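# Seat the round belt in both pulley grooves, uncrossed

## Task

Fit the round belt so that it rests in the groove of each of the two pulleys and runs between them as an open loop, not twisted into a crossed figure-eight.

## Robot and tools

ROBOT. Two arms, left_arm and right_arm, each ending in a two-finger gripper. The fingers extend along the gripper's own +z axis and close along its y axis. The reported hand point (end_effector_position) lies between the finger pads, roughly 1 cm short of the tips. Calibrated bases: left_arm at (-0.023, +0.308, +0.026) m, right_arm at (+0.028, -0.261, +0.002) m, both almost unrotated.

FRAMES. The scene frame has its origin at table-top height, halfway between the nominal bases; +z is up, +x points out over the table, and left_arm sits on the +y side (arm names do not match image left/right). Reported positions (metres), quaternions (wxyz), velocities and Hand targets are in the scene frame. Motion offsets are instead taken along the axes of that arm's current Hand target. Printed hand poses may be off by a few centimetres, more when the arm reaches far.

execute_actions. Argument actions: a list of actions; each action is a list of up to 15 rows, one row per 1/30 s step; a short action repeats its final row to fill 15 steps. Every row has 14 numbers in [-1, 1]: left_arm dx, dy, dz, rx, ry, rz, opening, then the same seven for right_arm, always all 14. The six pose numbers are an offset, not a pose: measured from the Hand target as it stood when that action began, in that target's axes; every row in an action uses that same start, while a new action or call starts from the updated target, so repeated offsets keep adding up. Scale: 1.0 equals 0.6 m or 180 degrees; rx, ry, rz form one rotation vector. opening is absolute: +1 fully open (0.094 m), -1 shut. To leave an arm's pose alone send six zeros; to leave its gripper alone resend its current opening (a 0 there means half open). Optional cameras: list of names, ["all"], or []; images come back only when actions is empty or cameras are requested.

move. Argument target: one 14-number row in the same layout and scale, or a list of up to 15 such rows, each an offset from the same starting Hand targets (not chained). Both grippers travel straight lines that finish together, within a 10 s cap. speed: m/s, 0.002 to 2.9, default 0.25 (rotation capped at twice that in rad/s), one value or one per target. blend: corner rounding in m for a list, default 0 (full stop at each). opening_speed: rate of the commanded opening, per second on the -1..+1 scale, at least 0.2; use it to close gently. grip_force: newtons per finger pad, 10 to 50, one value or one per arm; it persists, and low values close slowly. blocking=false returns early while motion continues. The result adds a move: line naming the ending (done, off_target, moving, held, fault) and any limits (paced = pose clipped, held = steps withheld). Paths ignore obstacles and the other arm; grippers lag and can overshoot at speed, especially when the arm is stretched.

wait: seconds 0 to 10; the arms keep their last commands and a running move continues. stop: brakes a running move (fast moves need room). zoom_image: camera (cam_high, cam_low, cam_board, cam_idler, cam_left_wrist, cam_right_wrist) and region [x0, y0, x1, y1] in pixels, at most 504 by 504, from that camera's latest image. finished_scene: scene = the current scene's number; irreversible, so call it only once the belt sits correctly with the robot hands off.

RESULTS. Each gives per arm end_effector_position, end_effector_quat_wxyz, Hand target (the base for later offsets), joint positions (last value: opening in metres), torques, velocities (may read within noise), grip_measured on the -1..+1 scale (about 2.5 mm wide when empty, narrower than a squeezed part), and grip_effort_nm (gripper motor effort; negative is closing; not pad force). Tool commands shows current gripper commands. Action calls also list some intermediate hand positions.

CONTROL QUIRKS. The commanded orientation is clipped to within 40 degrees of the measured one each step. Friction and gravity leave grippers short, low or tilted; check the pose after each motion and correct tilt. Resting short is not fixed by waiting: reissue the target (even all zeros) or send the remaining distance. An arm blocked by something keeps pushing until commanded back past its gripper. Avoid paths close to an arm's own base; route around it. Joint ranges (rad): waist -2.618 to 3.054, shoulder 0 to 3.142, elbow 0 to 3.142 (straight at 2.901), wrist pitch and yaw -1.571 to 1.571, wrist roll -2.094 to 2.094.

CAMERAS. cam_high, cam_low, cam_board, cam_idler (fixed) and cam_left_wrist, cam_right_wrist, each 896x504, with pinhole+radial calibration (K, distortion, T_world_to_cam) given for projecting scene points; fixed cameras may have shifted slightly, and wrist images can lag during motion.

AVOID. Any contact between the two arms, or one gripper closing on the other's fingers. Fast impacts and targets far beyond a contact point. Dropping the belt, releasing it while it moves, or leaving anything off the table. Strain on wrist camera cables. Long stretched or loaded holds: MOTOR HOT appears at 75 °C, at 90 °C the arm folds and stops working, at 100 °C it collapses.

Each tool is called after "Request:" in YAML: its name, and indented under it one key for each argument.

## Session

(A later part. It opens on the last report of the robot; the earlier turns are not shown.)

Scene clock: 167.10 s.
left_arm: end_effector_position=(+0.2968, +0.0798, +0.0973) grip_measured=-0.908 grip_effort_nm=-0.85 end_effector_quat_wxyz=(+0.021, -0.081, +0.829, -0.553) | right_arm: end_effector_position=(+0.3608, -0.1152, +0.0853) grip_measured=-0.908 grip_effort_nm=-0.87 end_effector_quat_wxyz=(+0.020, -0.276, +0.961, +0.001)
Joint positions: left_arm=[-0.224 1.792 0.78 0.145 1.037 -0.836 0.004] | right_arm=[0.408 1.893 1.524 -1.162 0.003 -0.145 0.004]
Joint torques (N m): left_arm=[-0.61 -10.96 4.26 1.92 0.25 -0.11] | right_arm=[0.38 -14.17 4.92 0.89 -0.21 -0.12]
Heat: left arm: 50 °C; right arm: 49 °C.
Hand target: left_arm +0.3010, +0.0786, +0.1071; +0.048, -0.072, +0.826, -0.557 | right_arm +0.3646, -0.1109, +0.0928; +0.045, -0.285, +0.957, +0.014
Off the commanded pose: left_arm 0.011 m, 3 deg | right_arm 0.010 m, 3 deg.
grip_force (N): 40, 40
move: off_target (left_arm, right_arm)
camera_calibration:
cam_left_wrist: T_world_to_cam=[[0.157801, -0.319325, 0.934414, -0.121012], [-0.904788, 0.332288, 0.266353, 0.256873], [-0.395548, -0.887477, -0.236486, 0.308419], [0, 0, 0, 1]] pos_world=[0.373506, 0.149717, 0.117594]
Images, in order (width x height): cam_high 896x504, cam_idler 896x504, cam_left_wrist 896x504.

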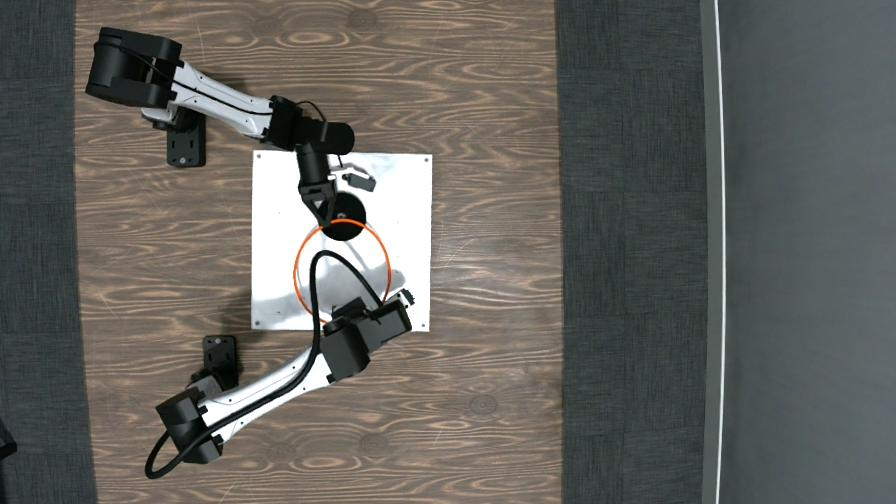

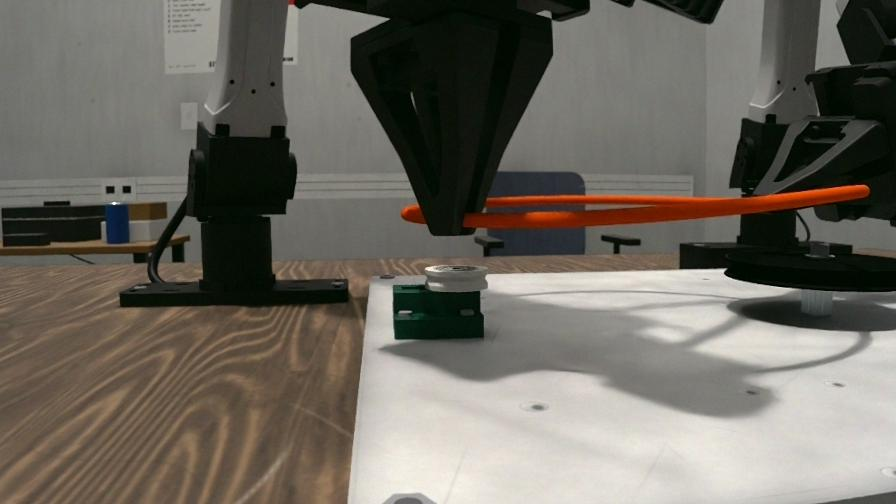

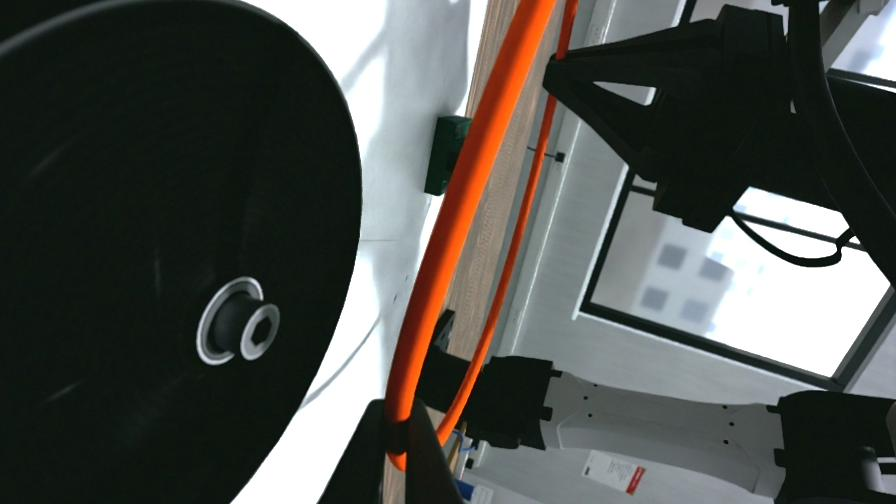

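Request:
move:
  target: [0,0,0,0,0,0,-0.97,0.004,0,0.0517,0,0,0,-0.97]
  speed: 0.08
  cameras: ["cam_idler","cam_left_wrist"]

Request:
zoom_image:
  camera: "cam_idler"
  region: [380, 220, 500, 340]

Scene clock: 181.83 s.
left_arm: end_effector_position=(+0.2969, +0.0799, +0.0971) grip_measured=-0.908 grip_effort_nm=-0.85 end_effector_quat_wxyz=(+0.021, -0.082, +0.829, -0.552) | right_arm: end_effector_position=(+0.3618, -0.1145, +0.0619) grip_measured=-0.908 grip_effort_nm=-0.87 end_effector_quat_wxyz=(+0.031, -0.276, +0.961, +0.003)
Joint positions: left_arm=[-0.224 1.792 0.78 0.145 1.035 -0.838 0.004] | right_arm=[0.408 1.892 1.427 -1.044 0.002 -0.145 0.004]
Joint torques (N m): left_arm=[-0.47 -10.96 4.23 1.92 0.34 -0.09] | right_arm=[0.34 -11.84 4.89 0.95 -0.21 -0.12]
Heat: left arm: 50 °C; right arm: 51 °C.
Hand target: left_arm +0.3010, +0.0786, +0.1071; +0.048, -0.072, +0.826, -0.557 | right_arm +0.3651, -0.1106, +0.0617; +0.045, -0.285, +0.957, +0.014
Off the commanded pose: left_arm 0.011 m, 3 deg | right_arm 0.005 m, 2 deg.
grip_force (N): 40, 40
move: off_target (left_arm)
camera_calibration:
cam_left_wrist: T_world_to_cam=[[0.159434, -0.319961, 0.933919, -0.121327], [-0.905013, 0.330551, 0.267746, 0.257104], [-0.394376, -0.887897, -0.236868, 0.308283], [0, 0, 0, 1]] pos_world=[0.373605, 0.149918, 0.117494]
Images, in order (width x height): cam_idler 896x504, cam_left_wrist 896x504.

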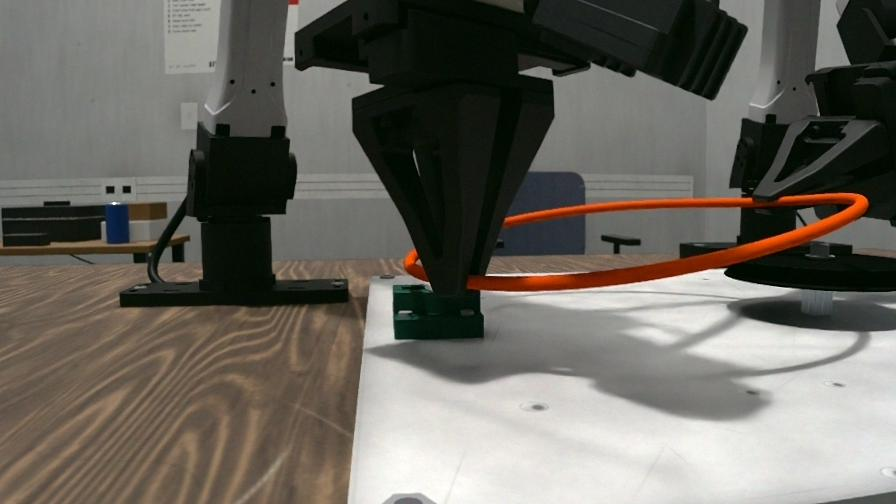

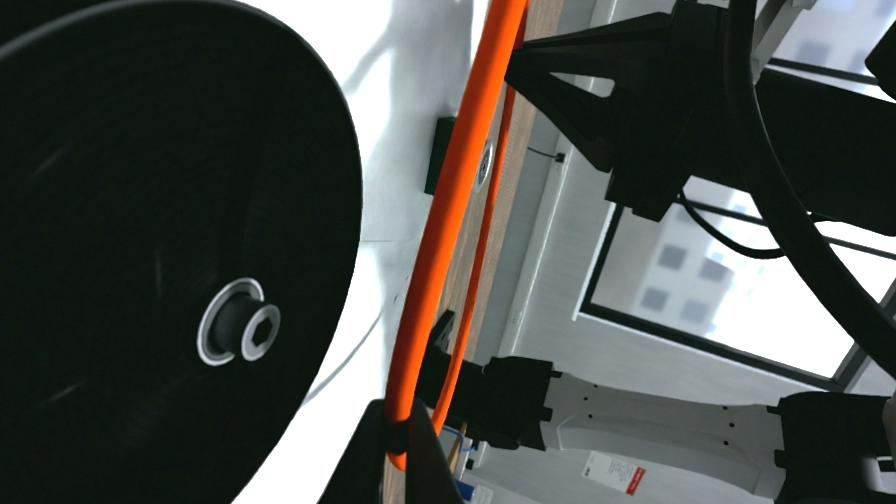

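Scaled by 4.200 from the camera's 896x504 image, which has a finer 1280x720 frame.

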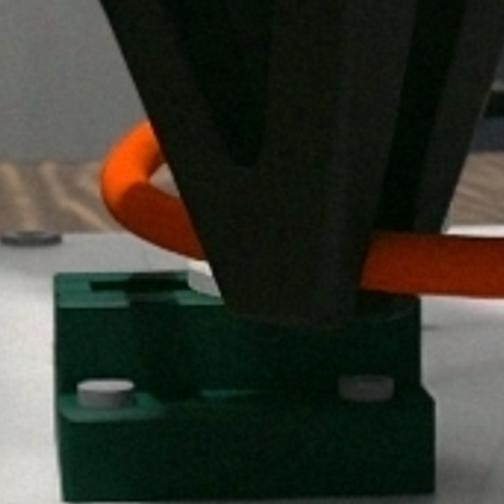

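Request:
move:
  target: [0,0,0,0,0,0,-0.97,0.001,0,0.0167,0,0,0,-0.97]
  speed: 0.06
  cameras: ["cam_idler"]

Request:
zoom_image:
  camera: "cam_idler"
  region: [380, 220, 500, 340]

Scene clock: 190.17 s.
left_arm: end_effector_position=(+0.2969, +0.0799, +0.0971) grip_measured=-0.908 grip_effort_nm=-0.85 end_effector_quat_wxyz=(+0.021, -0.082, +0.829, -0.552) | right_arm: end_effector_position=(+0.3625, -0.1142, +0.0554) grip_measured=-0.908 grip_effort_nm=-0.87 end_effector_quat_wxyz=(+0.036, -0.276, +0.960, +0.004)
Joint positions: left_arm=[-0.224 1.792 0.78 0.145 1.035 -0.838 0.004] | right_arm=[0.408 1.892 1.4 -1.007 0.002 -0.145 0.004]
Joint torques (N m): left_arm=[-0.76 -11.03 4.27 1.85 0.27 -0.09] | right_arm=[0.34 -10.77 4.89 0.96 -0.21 -0.12]
Heat: left arm: 50 °C; right arm: 51 °C.
Hand target: left_arm +0.3010, +0.0786, +0.1071; +0.048, -0.072, +0.826, -0.557 | right_arm +0.3654, -0.1104, +0.0517; +0.045, -0.285, +0.957, +0.014
Off the commanded pose: left_arm 0.011 m, 3 deg | right_arm 0.006 m, 2 deg.
grip_force (N): 40, 40
move: off_target (left_arm)
Images, in order (width x height): cam_idler 896x504.

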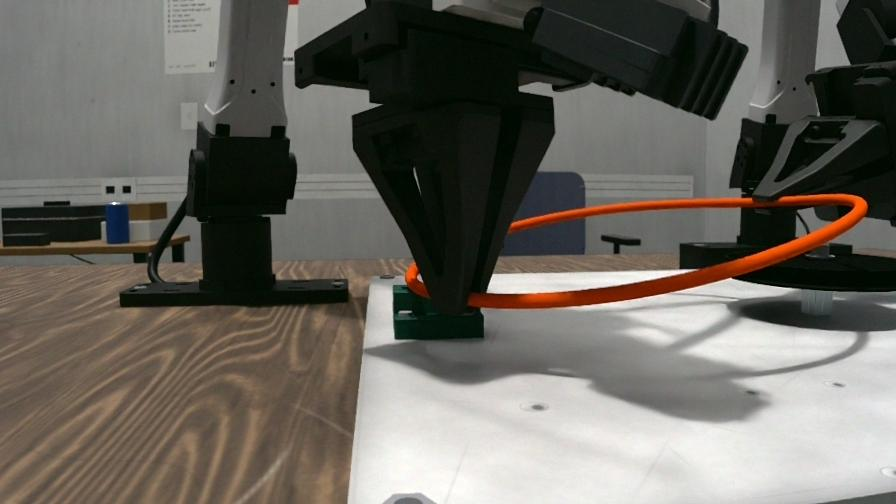

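Scaled by 4.200 from the camera's 896x504 image, which has a finer 1280x720 frame.

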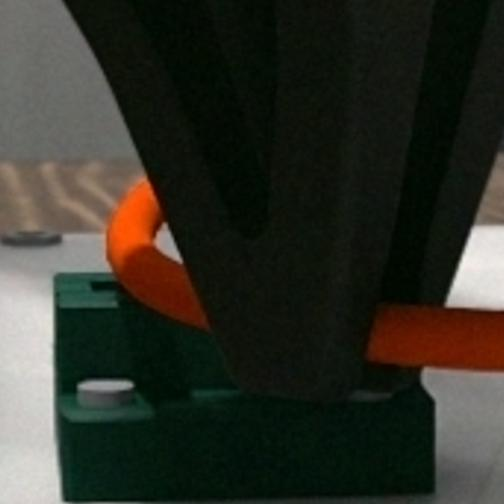

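Request:
move:
  target:
    - [0,0,0,0,0,0,-0.97,0.0005,0,0.005,0,0,0,-0.97]
    - [-0.0168,0.0217,-0.0538,0,0,0,-0.97,-0.0085,0.014,0.0058,0,0,0,-0.97]
  speed: 0.06
  cameras: ["cam_idler","cam_left_wrist"]

Request:
zoom_image:
  camera: "cam_idler"
  region: [380, 220, 500, 340]

Scene clock: 202.93 s.
left_arm: end_effector_position=(+0.3039, +0.1139, +0.0916) grip_measured=-0.909 grip_effort_nm=-0.85 end_effector_quat_wxyz=(+0.041, -0.088, +0.831, -0.548) | right_arm: end_effector_position=(+0.3598, -0.1084, +0.0533) grip_measured=-0.908 grip_effort_nm=-0.87 end_effector_quat_wxyz=(+0.037, -0.289, +0.957, +0.004)
Joint positions: left_arm=[-0.119 1.792 0.78 0.05 1.068 -0.701 0.004] | right_arm=[0.426 1.892 1.392 -0.996 0.002 -0.155 0.004]
Joint torques (N m): left_arm=[0.17 -10.73 6.98 0.81 0.74 0.3] | right_arm=[0.96 -9.03 6.57 0.95 -0.19 0.16]
Heat: left arm: 50 °C; right arm: 50 °C.
Hand target: left_arm +0.3049, +0.1146, +0.1071; +0.048, -0.072, +0.826, -0.557 | right_arm +0.3653, -0.1004, +0.0487; +0.045, -0.285, +0.957, +0.014
Off the commanded pose: left_arm 0.015 m, 2 deg | right_arm 0.011 m, 2 deg.
grip_force (N): 40, 40
move: off_target (left_arm, right_arm)
camera_calibration:
cam_left_wrist: T_world_to_cam=[[0.145519, -0.325788, 0.934177, -0.101563], [-0.921752, 0.298402, 0.247649, 0.264215], [-0.359441, -0.897117, -0.256872, 0.332239], [0, 0, 0, 1]] pos_world=[0.37774, 0.186127, 0.114788]
Images, in order (width x height): cam_idler 896x504, cam_left_wrist 896x504.

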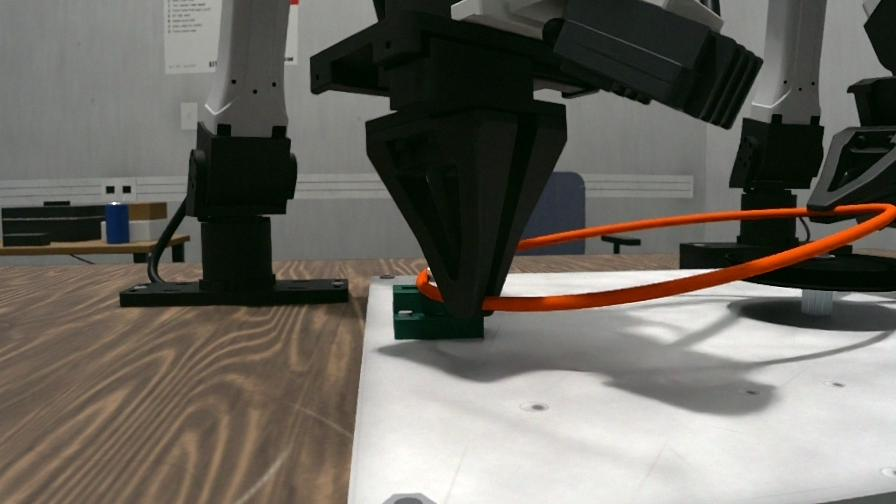

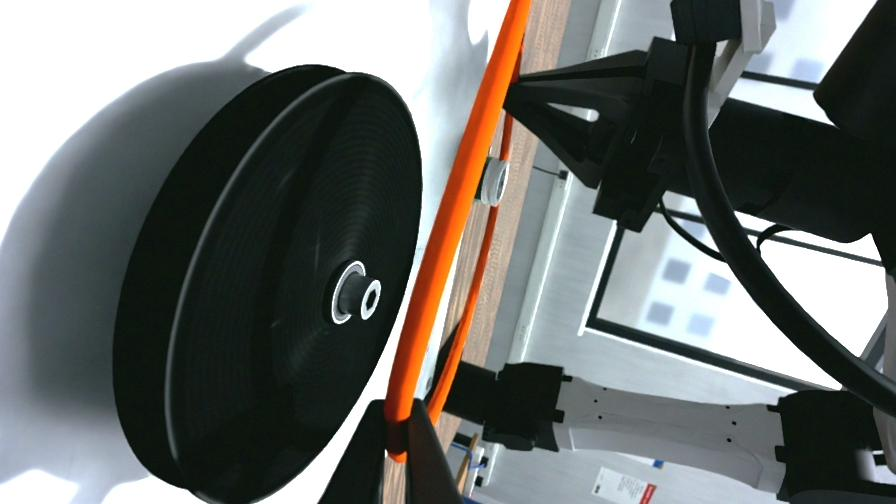

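Scaled by 4.200 from the camera's 896x504 image, which has a finer 1280x720 frame.

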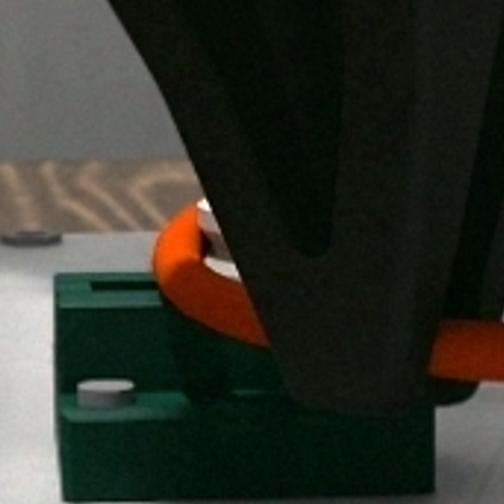

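Request:
move:
  target: [-0.022,0.0182,-0.045,0,0,0,-0.97,-0.0057,0.0212,-0.0195,0,0.02,-0.111,-0.97]
  speed: 0.06
  cameras: ["cam_idler","cam_high"]

Request:
zoom_image:
  camera: "cam_idler"
  region: [380, 220, 500, 340]

Scene clock: 216.40 s.
left_arm: end_effector_position=(+0.3079, +0.1407, +0.1020) grip_measured=-0.909 grip_effort_nm=-0.85 end_effector_quat_wxyz=(+0.045, -0.075, +0.829, -0.552) | right_arm: end_effector_position=(+0.3510, -0.0972, +0.0582) grip_measured=-0.908 grip_effort_nm=-0.87 end_effector_quat_wxyz=(+0.005, -0.433, +0.902, -0.005)
Joint positions: left_arm=[-0.026 1.792 0.857 -0.187 1.127 -0.499 0.004] | right_arm=[0.469 1.935 1.472 -1.099 0.011 -0.42 0.004]
Joint torques (N m): left_arm=[1.05 -7.43 7.79 0.7 0.7 0.37] | right_arm=[1.06 -9.14 9.39 0.51 0.02 -0.12]
Heat: left arm: 50 °C; right arm: 49 °C.
Hand target: left_arm +0.3129, +0.1457, +0.1070; +0.048, -0.072, +0.826, -0.557 | right_arm +0.3603, -0.0885, +0.0607; +0.017, -0.447, +0.894, -0.003
Off the commanded pose: left_arm 0.009 m, 1 deg | right_arm 0.013 m, 2 deg.
grip_force (N): 40, 40
move: off_target (right_arm)
Images, in order (width x height): cam_high 896x504, cam_idler 896x504.

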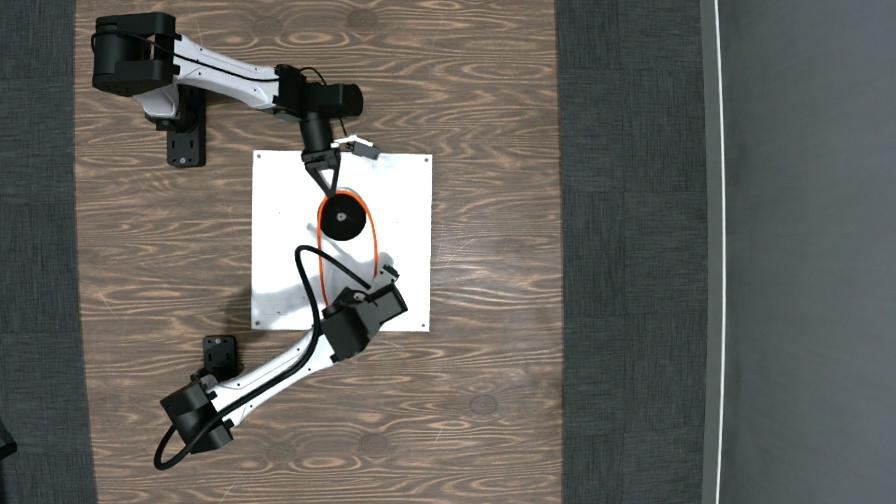

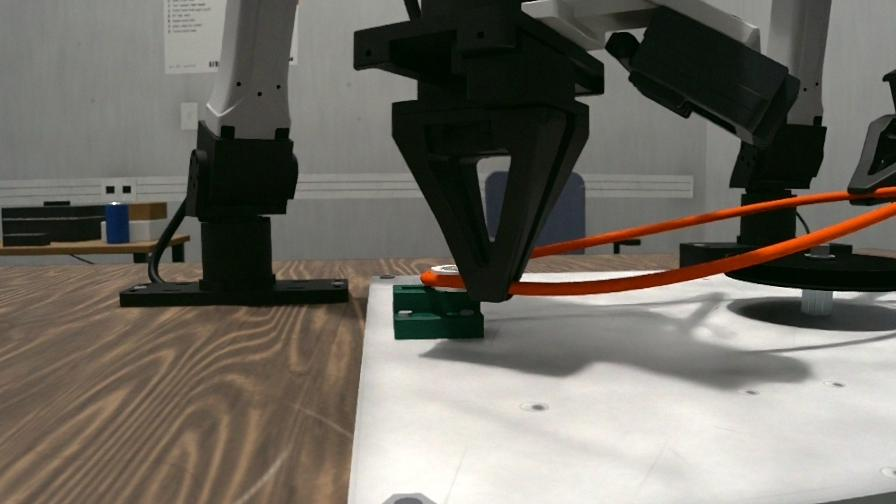

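Scaled by 4.200 from the camera's 896x504 image, which has a finer 1280x720 frame.

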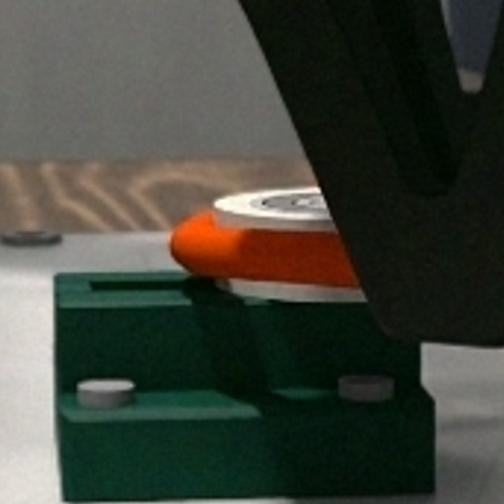

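Request:
move:
  target:
    - [-0.0145,0.0092,-0.0227,0,0,0,-0.97,-0.002,0.014,0,0,0,-0.06,-0.97]
    - [-0.0145,0.0833,0.0073,0,0,0,-0.97,-0.002,0.014,0,0,0,-0.06,-0.97]
  speed: 0.06
  cameras: ["cam_idler","cam_high","cam_low","cam_left_wrist"]

Request:
zoom_image:
  camera: "cam_high"
  region: [270, 150, 420, 340]

Request:
zoom_image:
  camera: "cam_low"
  region: [520, 222, 600, 262]

Scene clock: 236.13 s.
left_arm: end_effector_position=(+0.3140, +0.1533, +0.0688) grip_measured=-0.909 grip_effort_nm=-0.85 end_effector_quat_wxyz=(+0.028, -0.074, +0.824, -0.561) | right_arm: end_effector_position=(+0.3414, -0.0935, +0.0582) grip_measured=-0.908 grip_effort_nm=-0.87 end_effector_quat_wxyz=(-0.010, -0.514, +0.858, -0.005)
Joint positions: left_arm=[0.022 1.949 0.907 -0.227 1.175 -0.365 0.004] | right_arm=[0.49 1.935 1.472 -1.127 0.011 -0.583 0.004]
Joint torques (N m): left_arm=[1.29 -6.89 3.9 1.26 0.49 0.33] | right_arm=[1.16 -10.02 8.31 0.74 0.01 -0.21]
Heat: left arm: 47 °C; right arm: 50 °C.
Hand target: left_arm +0.3189, +0.1615, +0.0590; +0.048, -0.072, +0.826, -0.557 | right_arm +0.3544, -0.0826, +0.0605; +0.017, -0.529, +0.848, -0.005
Off the commanded pose: left_arm 0.014 m, 2 deg | right_arm 0.017 m, 4 deg.
grip_force (N): 40, 40
move: off_target (left_arm, right_arm)
camera_calibration:
cam_left_wrist: T_world_to_cam=[[0.138418, -0.301919, 0.943231, -0.0709303], [-0.908792, 0.339806, 0.242133, 0.257348], [-0.39362, -0.890717, -0.227346, 0.373027], [0, 0, 0, 1]] pos_world=[0.390525, 0.223398, 0.0893976]
Images, in order (width x height): cam_high 896x504, cam_low 896x504, cam_idler 896x504, cam_left_wrist 896x504.

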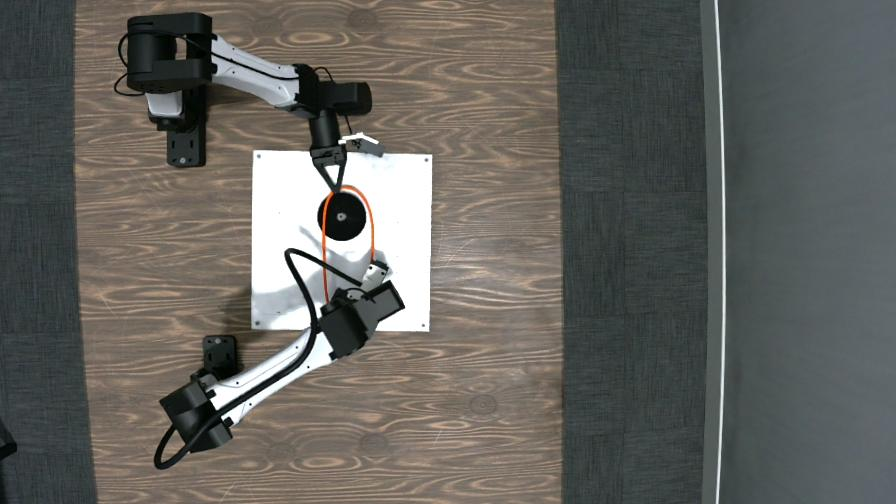

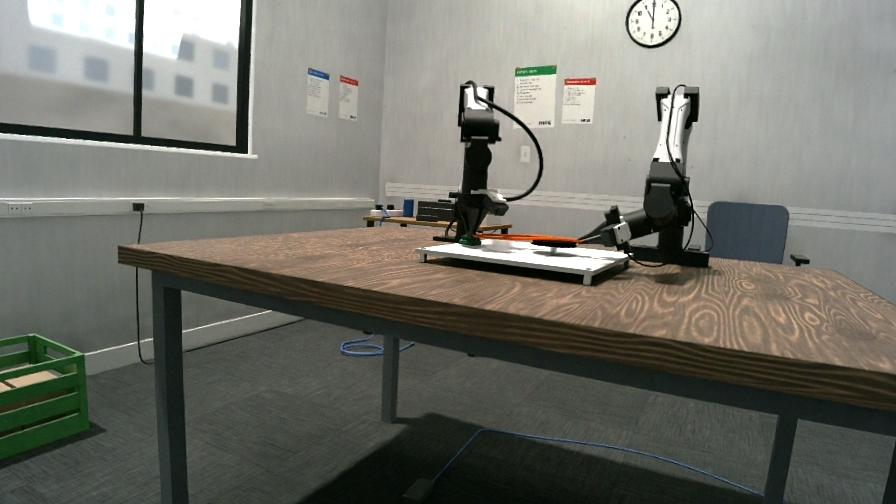

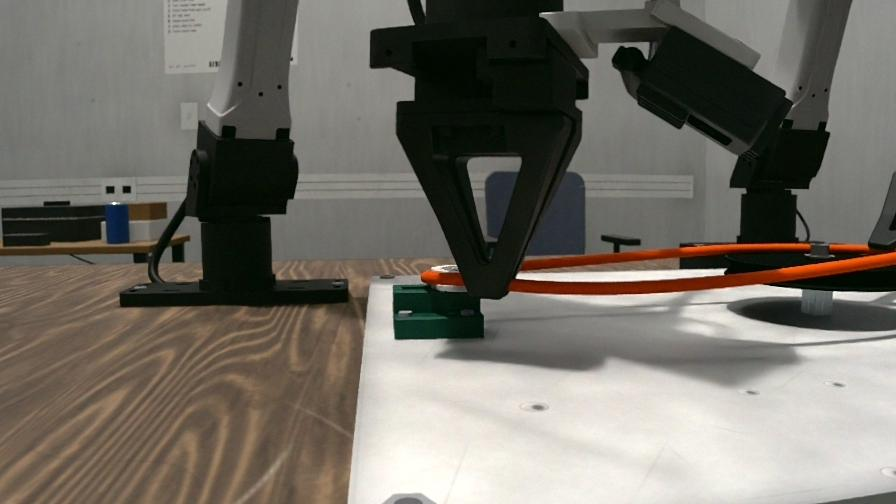

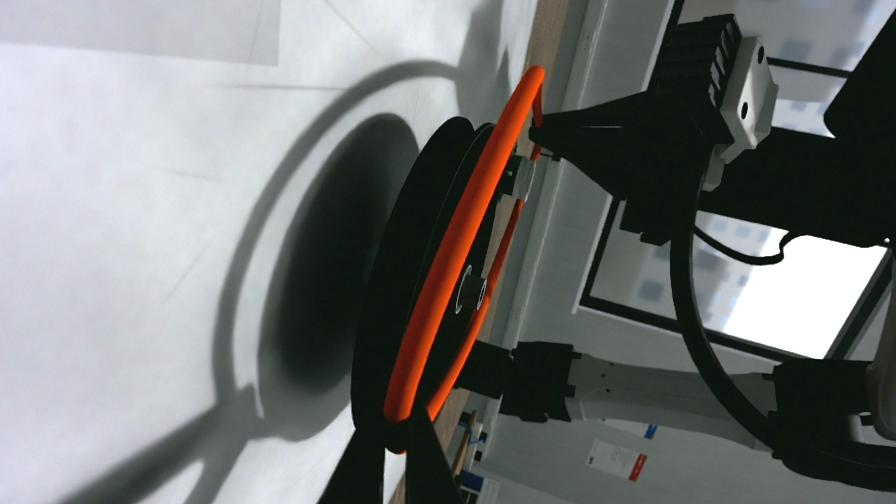

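Scaled by 2.653 from the camera's 896x504 image, which has a finer 1280x720 frame.

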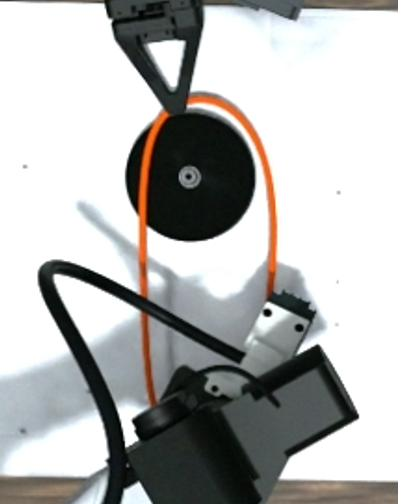

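Scaled by 6.300 from the camera's 896x504 image, which has a finer 1280x720 frame.

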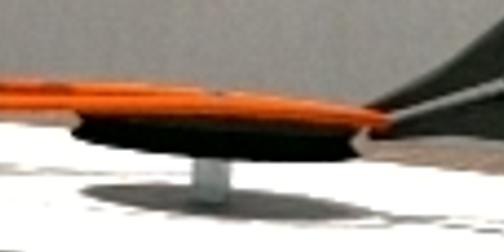

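Request:
move:
  target:
    - [0,0.003,-0.008,0,0,0,-0.97,0,0,0,0,0,0,-0.97]
    - [0,0.0215,-0.0007,0,0,0,-0.97,0,0,0,0,0,0,-0.97]
  speed: 0.05
  cameras: ["cam_idler","cam_high","cam_low","cam_left_wrist"]

Request:
zoom_image:
  camera: "cam_high"
  region: [270, 150, 420, 340]

Request:
zoom_image:
  camera: "cam_low"
  region: [520, 222, 600, 262]

Scene clock: 250.43 s.
left_arm: end_effector_position=(+0.3129, +0.1550, +0.0670) grip_measured=-0.909 grip_effort_nm=-0.85 end_effector_quat_wxyz=(+0.027, -0.067, +0.812, -0.580) | right_arm: end_effector_position=(+0.3410, -0.0937, +0.0582) grip_measured=-0.908 grip_effort_nm=-0.88 end_effector_quat_wxyz=(-0.010, -0.514, +0.858, -0.005)
Joint positions: left_arm=[0.036 1.981 0.907 -0.217 1.224 -0.331 0.004] | right_arm=[0.49 1.935 1.472 -1.128 0.011 -0.583 0.004]
Joint torques (N m): left_arm=[1.5 -6.52 3.55 1.16 0.22 0.42] | right_arm=[1.16 -10 8.31 0.74 0.02 -0.2]
Heat: left arm: 45 °C; right arm: 50 °C.
Hand target: left_arm +0.3180, +0.1667, +0.0472; +0.048, -0.072, +0.826, -0.557 | right_arm +0.3544, -0.0826, +0.0605; +0.017, -0.529, +0.848, -0.005
Off the commanded pose: left_arm 0.024 m, 4 deg | right_arm 0.018 m, 4 deg.
grip_force (N): 40, 40
move: off_target (left_arm, right_arm)
camera_calibration:
cam_left_wrist: T_world_to_cam=[[0.125367, -0.262235, 0.956826, -0.0715198], [-0.907227, 0.360021, 0.217539, 0.254355], [-0.401524, -0.895331, -0.192772, 0.374592], [0, 0, 0, 1]] pos_world=[0.390132, 0.225056, 0.0853109]
Images, in order (width x height): cam_high 896x504, cam_low 896x504, cam_idler 896x504, cam_left_wrist 896x504.

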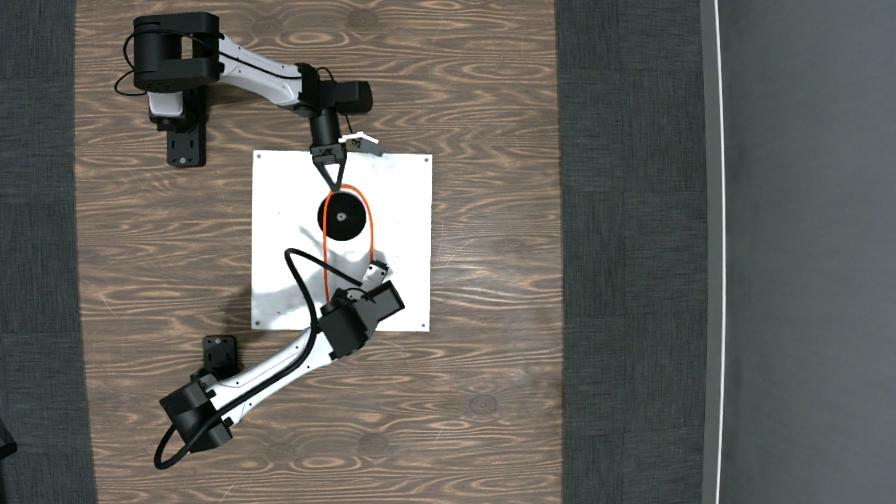

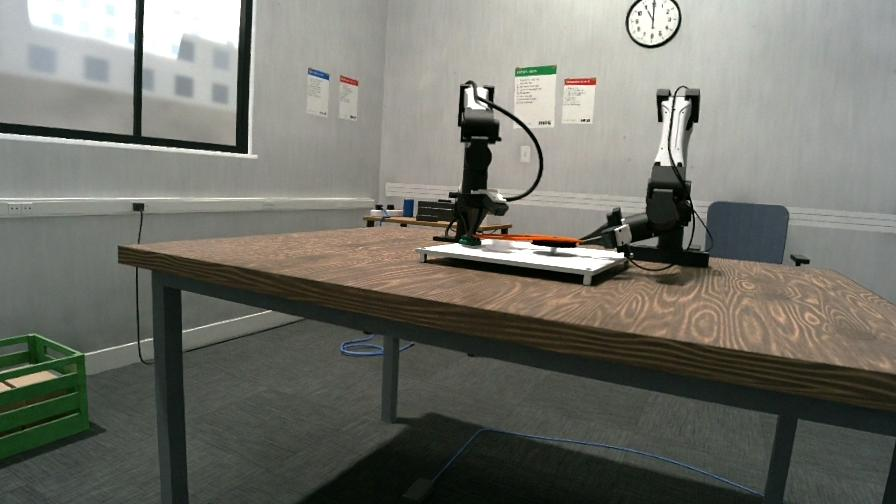

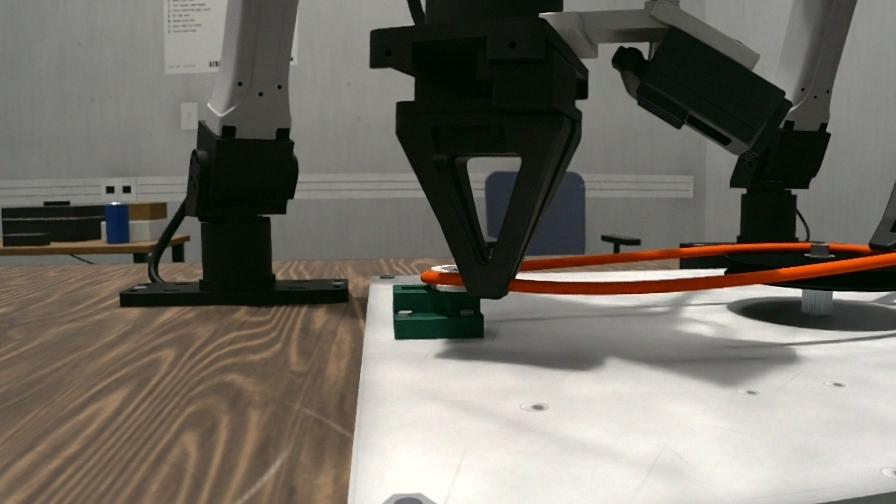

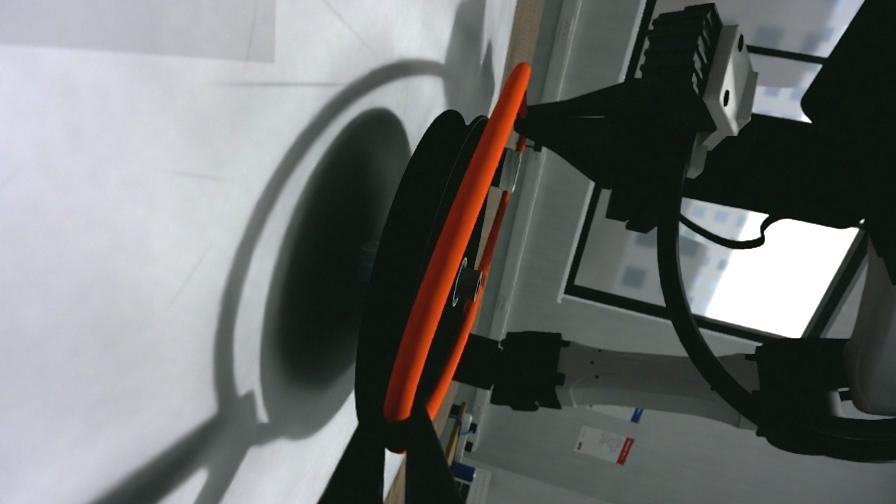

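Scaled by 2.653 from the camera's 896x504 image, which has a finer 1280x720 frame.

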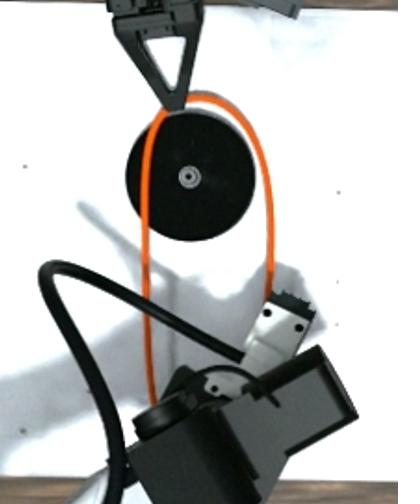

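Scaled by 6.300 from the camera's 896x504 image, which has a finer 1280x720 frame.

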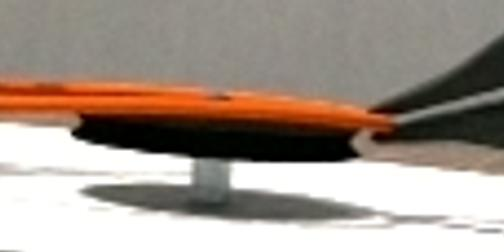

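Request:
move:
  target: [0,-0.0093,-0.0038,0,0,0,-0.97,0.0468,0.0122,0,0,0,0,-0.97]
  speed: 0.05
  cameras: ["cam_idler","cam_high","cam_low","cam_left_wrist"]

Request:
zoom_image:
  camera: "cam_high"
  region: [270, 150, 420, 340]

Request:
zoom_image:
  camera: "cam_low"
  region: [520, 222, 600, 262]

Request:
zoom_image:
  camera: "cam_idler"
  region: [380, 220, 500, 340]

Scene clock: 264.17 s.
left_arm: end_effector_position=(+0.3141, +0.1574, +0.0660) grip_measured=-0.909 grip_effort_nm=-0.85 end_effector_quat_wxyz=(+0.031, -0.069, +0.813, -0.577) | right_arm: end_effector_position=(+0.3312, -0.1023, +0.0539) grip_measured=-0.908 grip_effort_nm=-0.87 end_effector_quat_wxyz=(-0.003, -0.520, +0.854, -0.001)
Joint positions: left_arm=[0.042 1.981 0.907 -0.217 1.218 -0.328 0.004] | right_arm=[0.477 1.879 1.379 -1.076 0.002 -0.61 0.004]
Joint torques (N m): left_arm=[1.16 -8.03 3.77 0.95 0.18 0.29] | right_arm=[-0.17 -13.52 4.67 0.65 0 -0.23]
Heat: left arm: 44 °C; right arm: 51 °C.
Hand target: left_arm +0.3180, +0.1667, +0.0533; +0.048, -0.072, +0.826, -0.557 | right_arm +0.3354, -0.1046, +0.0597; +0.016, -0.529, +0.848, -0.005
Off the commanded pose: left_arm 0.016 m, 3 deg | right_arm 0.008 m, 3 deg.
grip_force (N): 40, 40
move: off_target (left_arm, right_arm)
camera_calibration:
cam_left_wrist: T_world_to_cam=[[0.124653, -0.267382, 0.955494, -0.0689789], [-0.910253, 0.352407, 0.217367, 0.256856], [-0.394843, -0.896837, -0.199456, 0.375679], [0, 0, 0, 1]] pos_world=[0.390737, 0.227961, 0.0850085]
Images, in order (width x height): cam_high 896x504, cam_low 896x504, cam_idler 896x504, cam_left_wrist 896x504.

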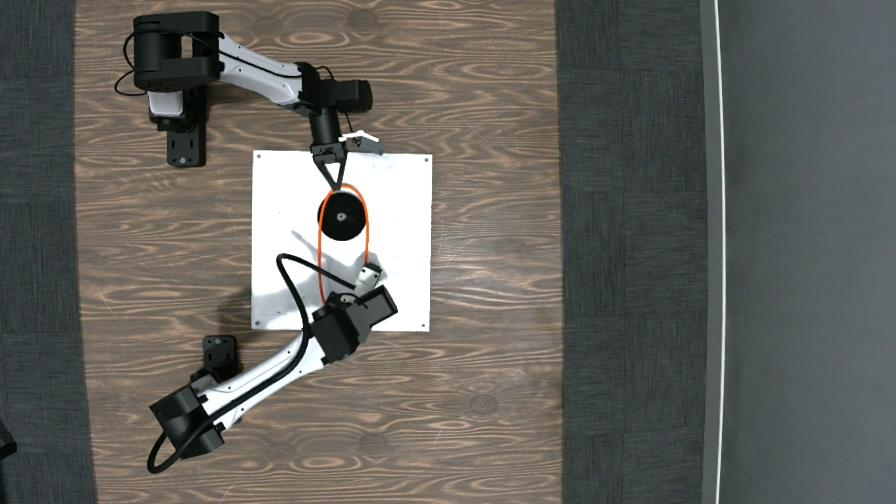

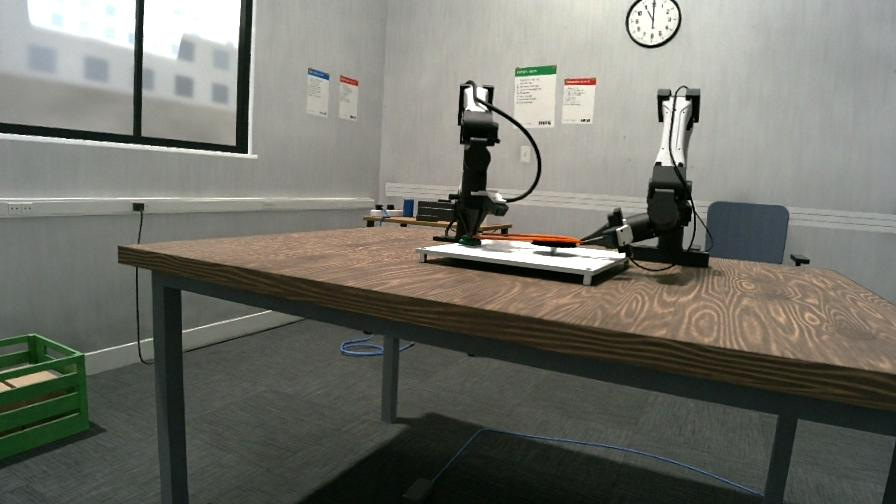

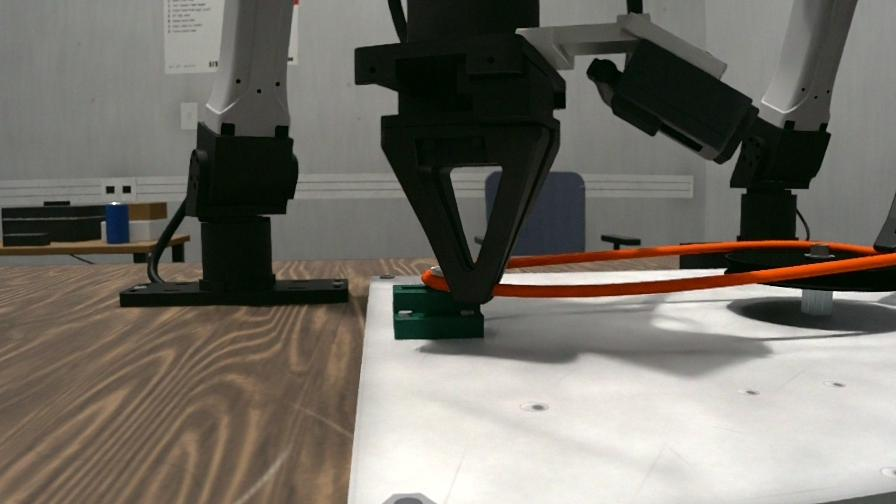

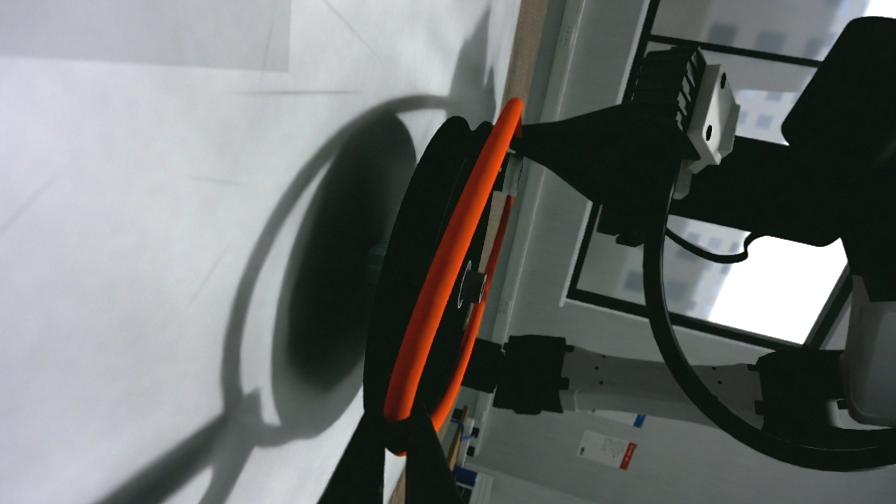

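Scaled by 2.653 from the camera's 896x504 image, which has a finer 1280x720 frame.

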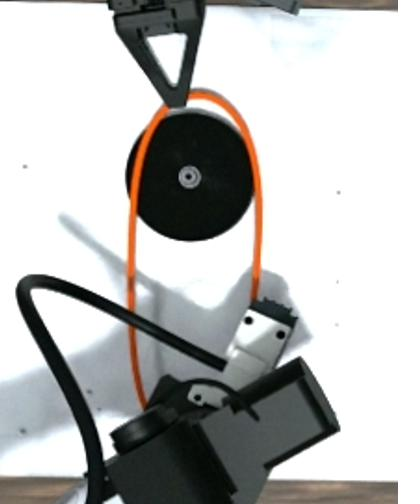

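Scaled by 6.300 from the camera's 896x504 image, which has a finer 1280x720 frame.

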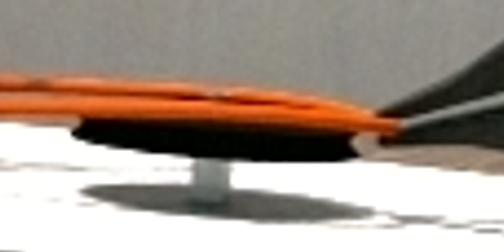

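Scaled by 4.200 from the camera's 896x504 image, which has a finer 1280x720 frame.

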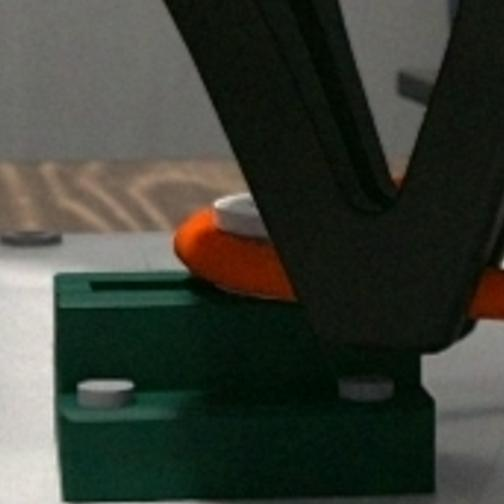

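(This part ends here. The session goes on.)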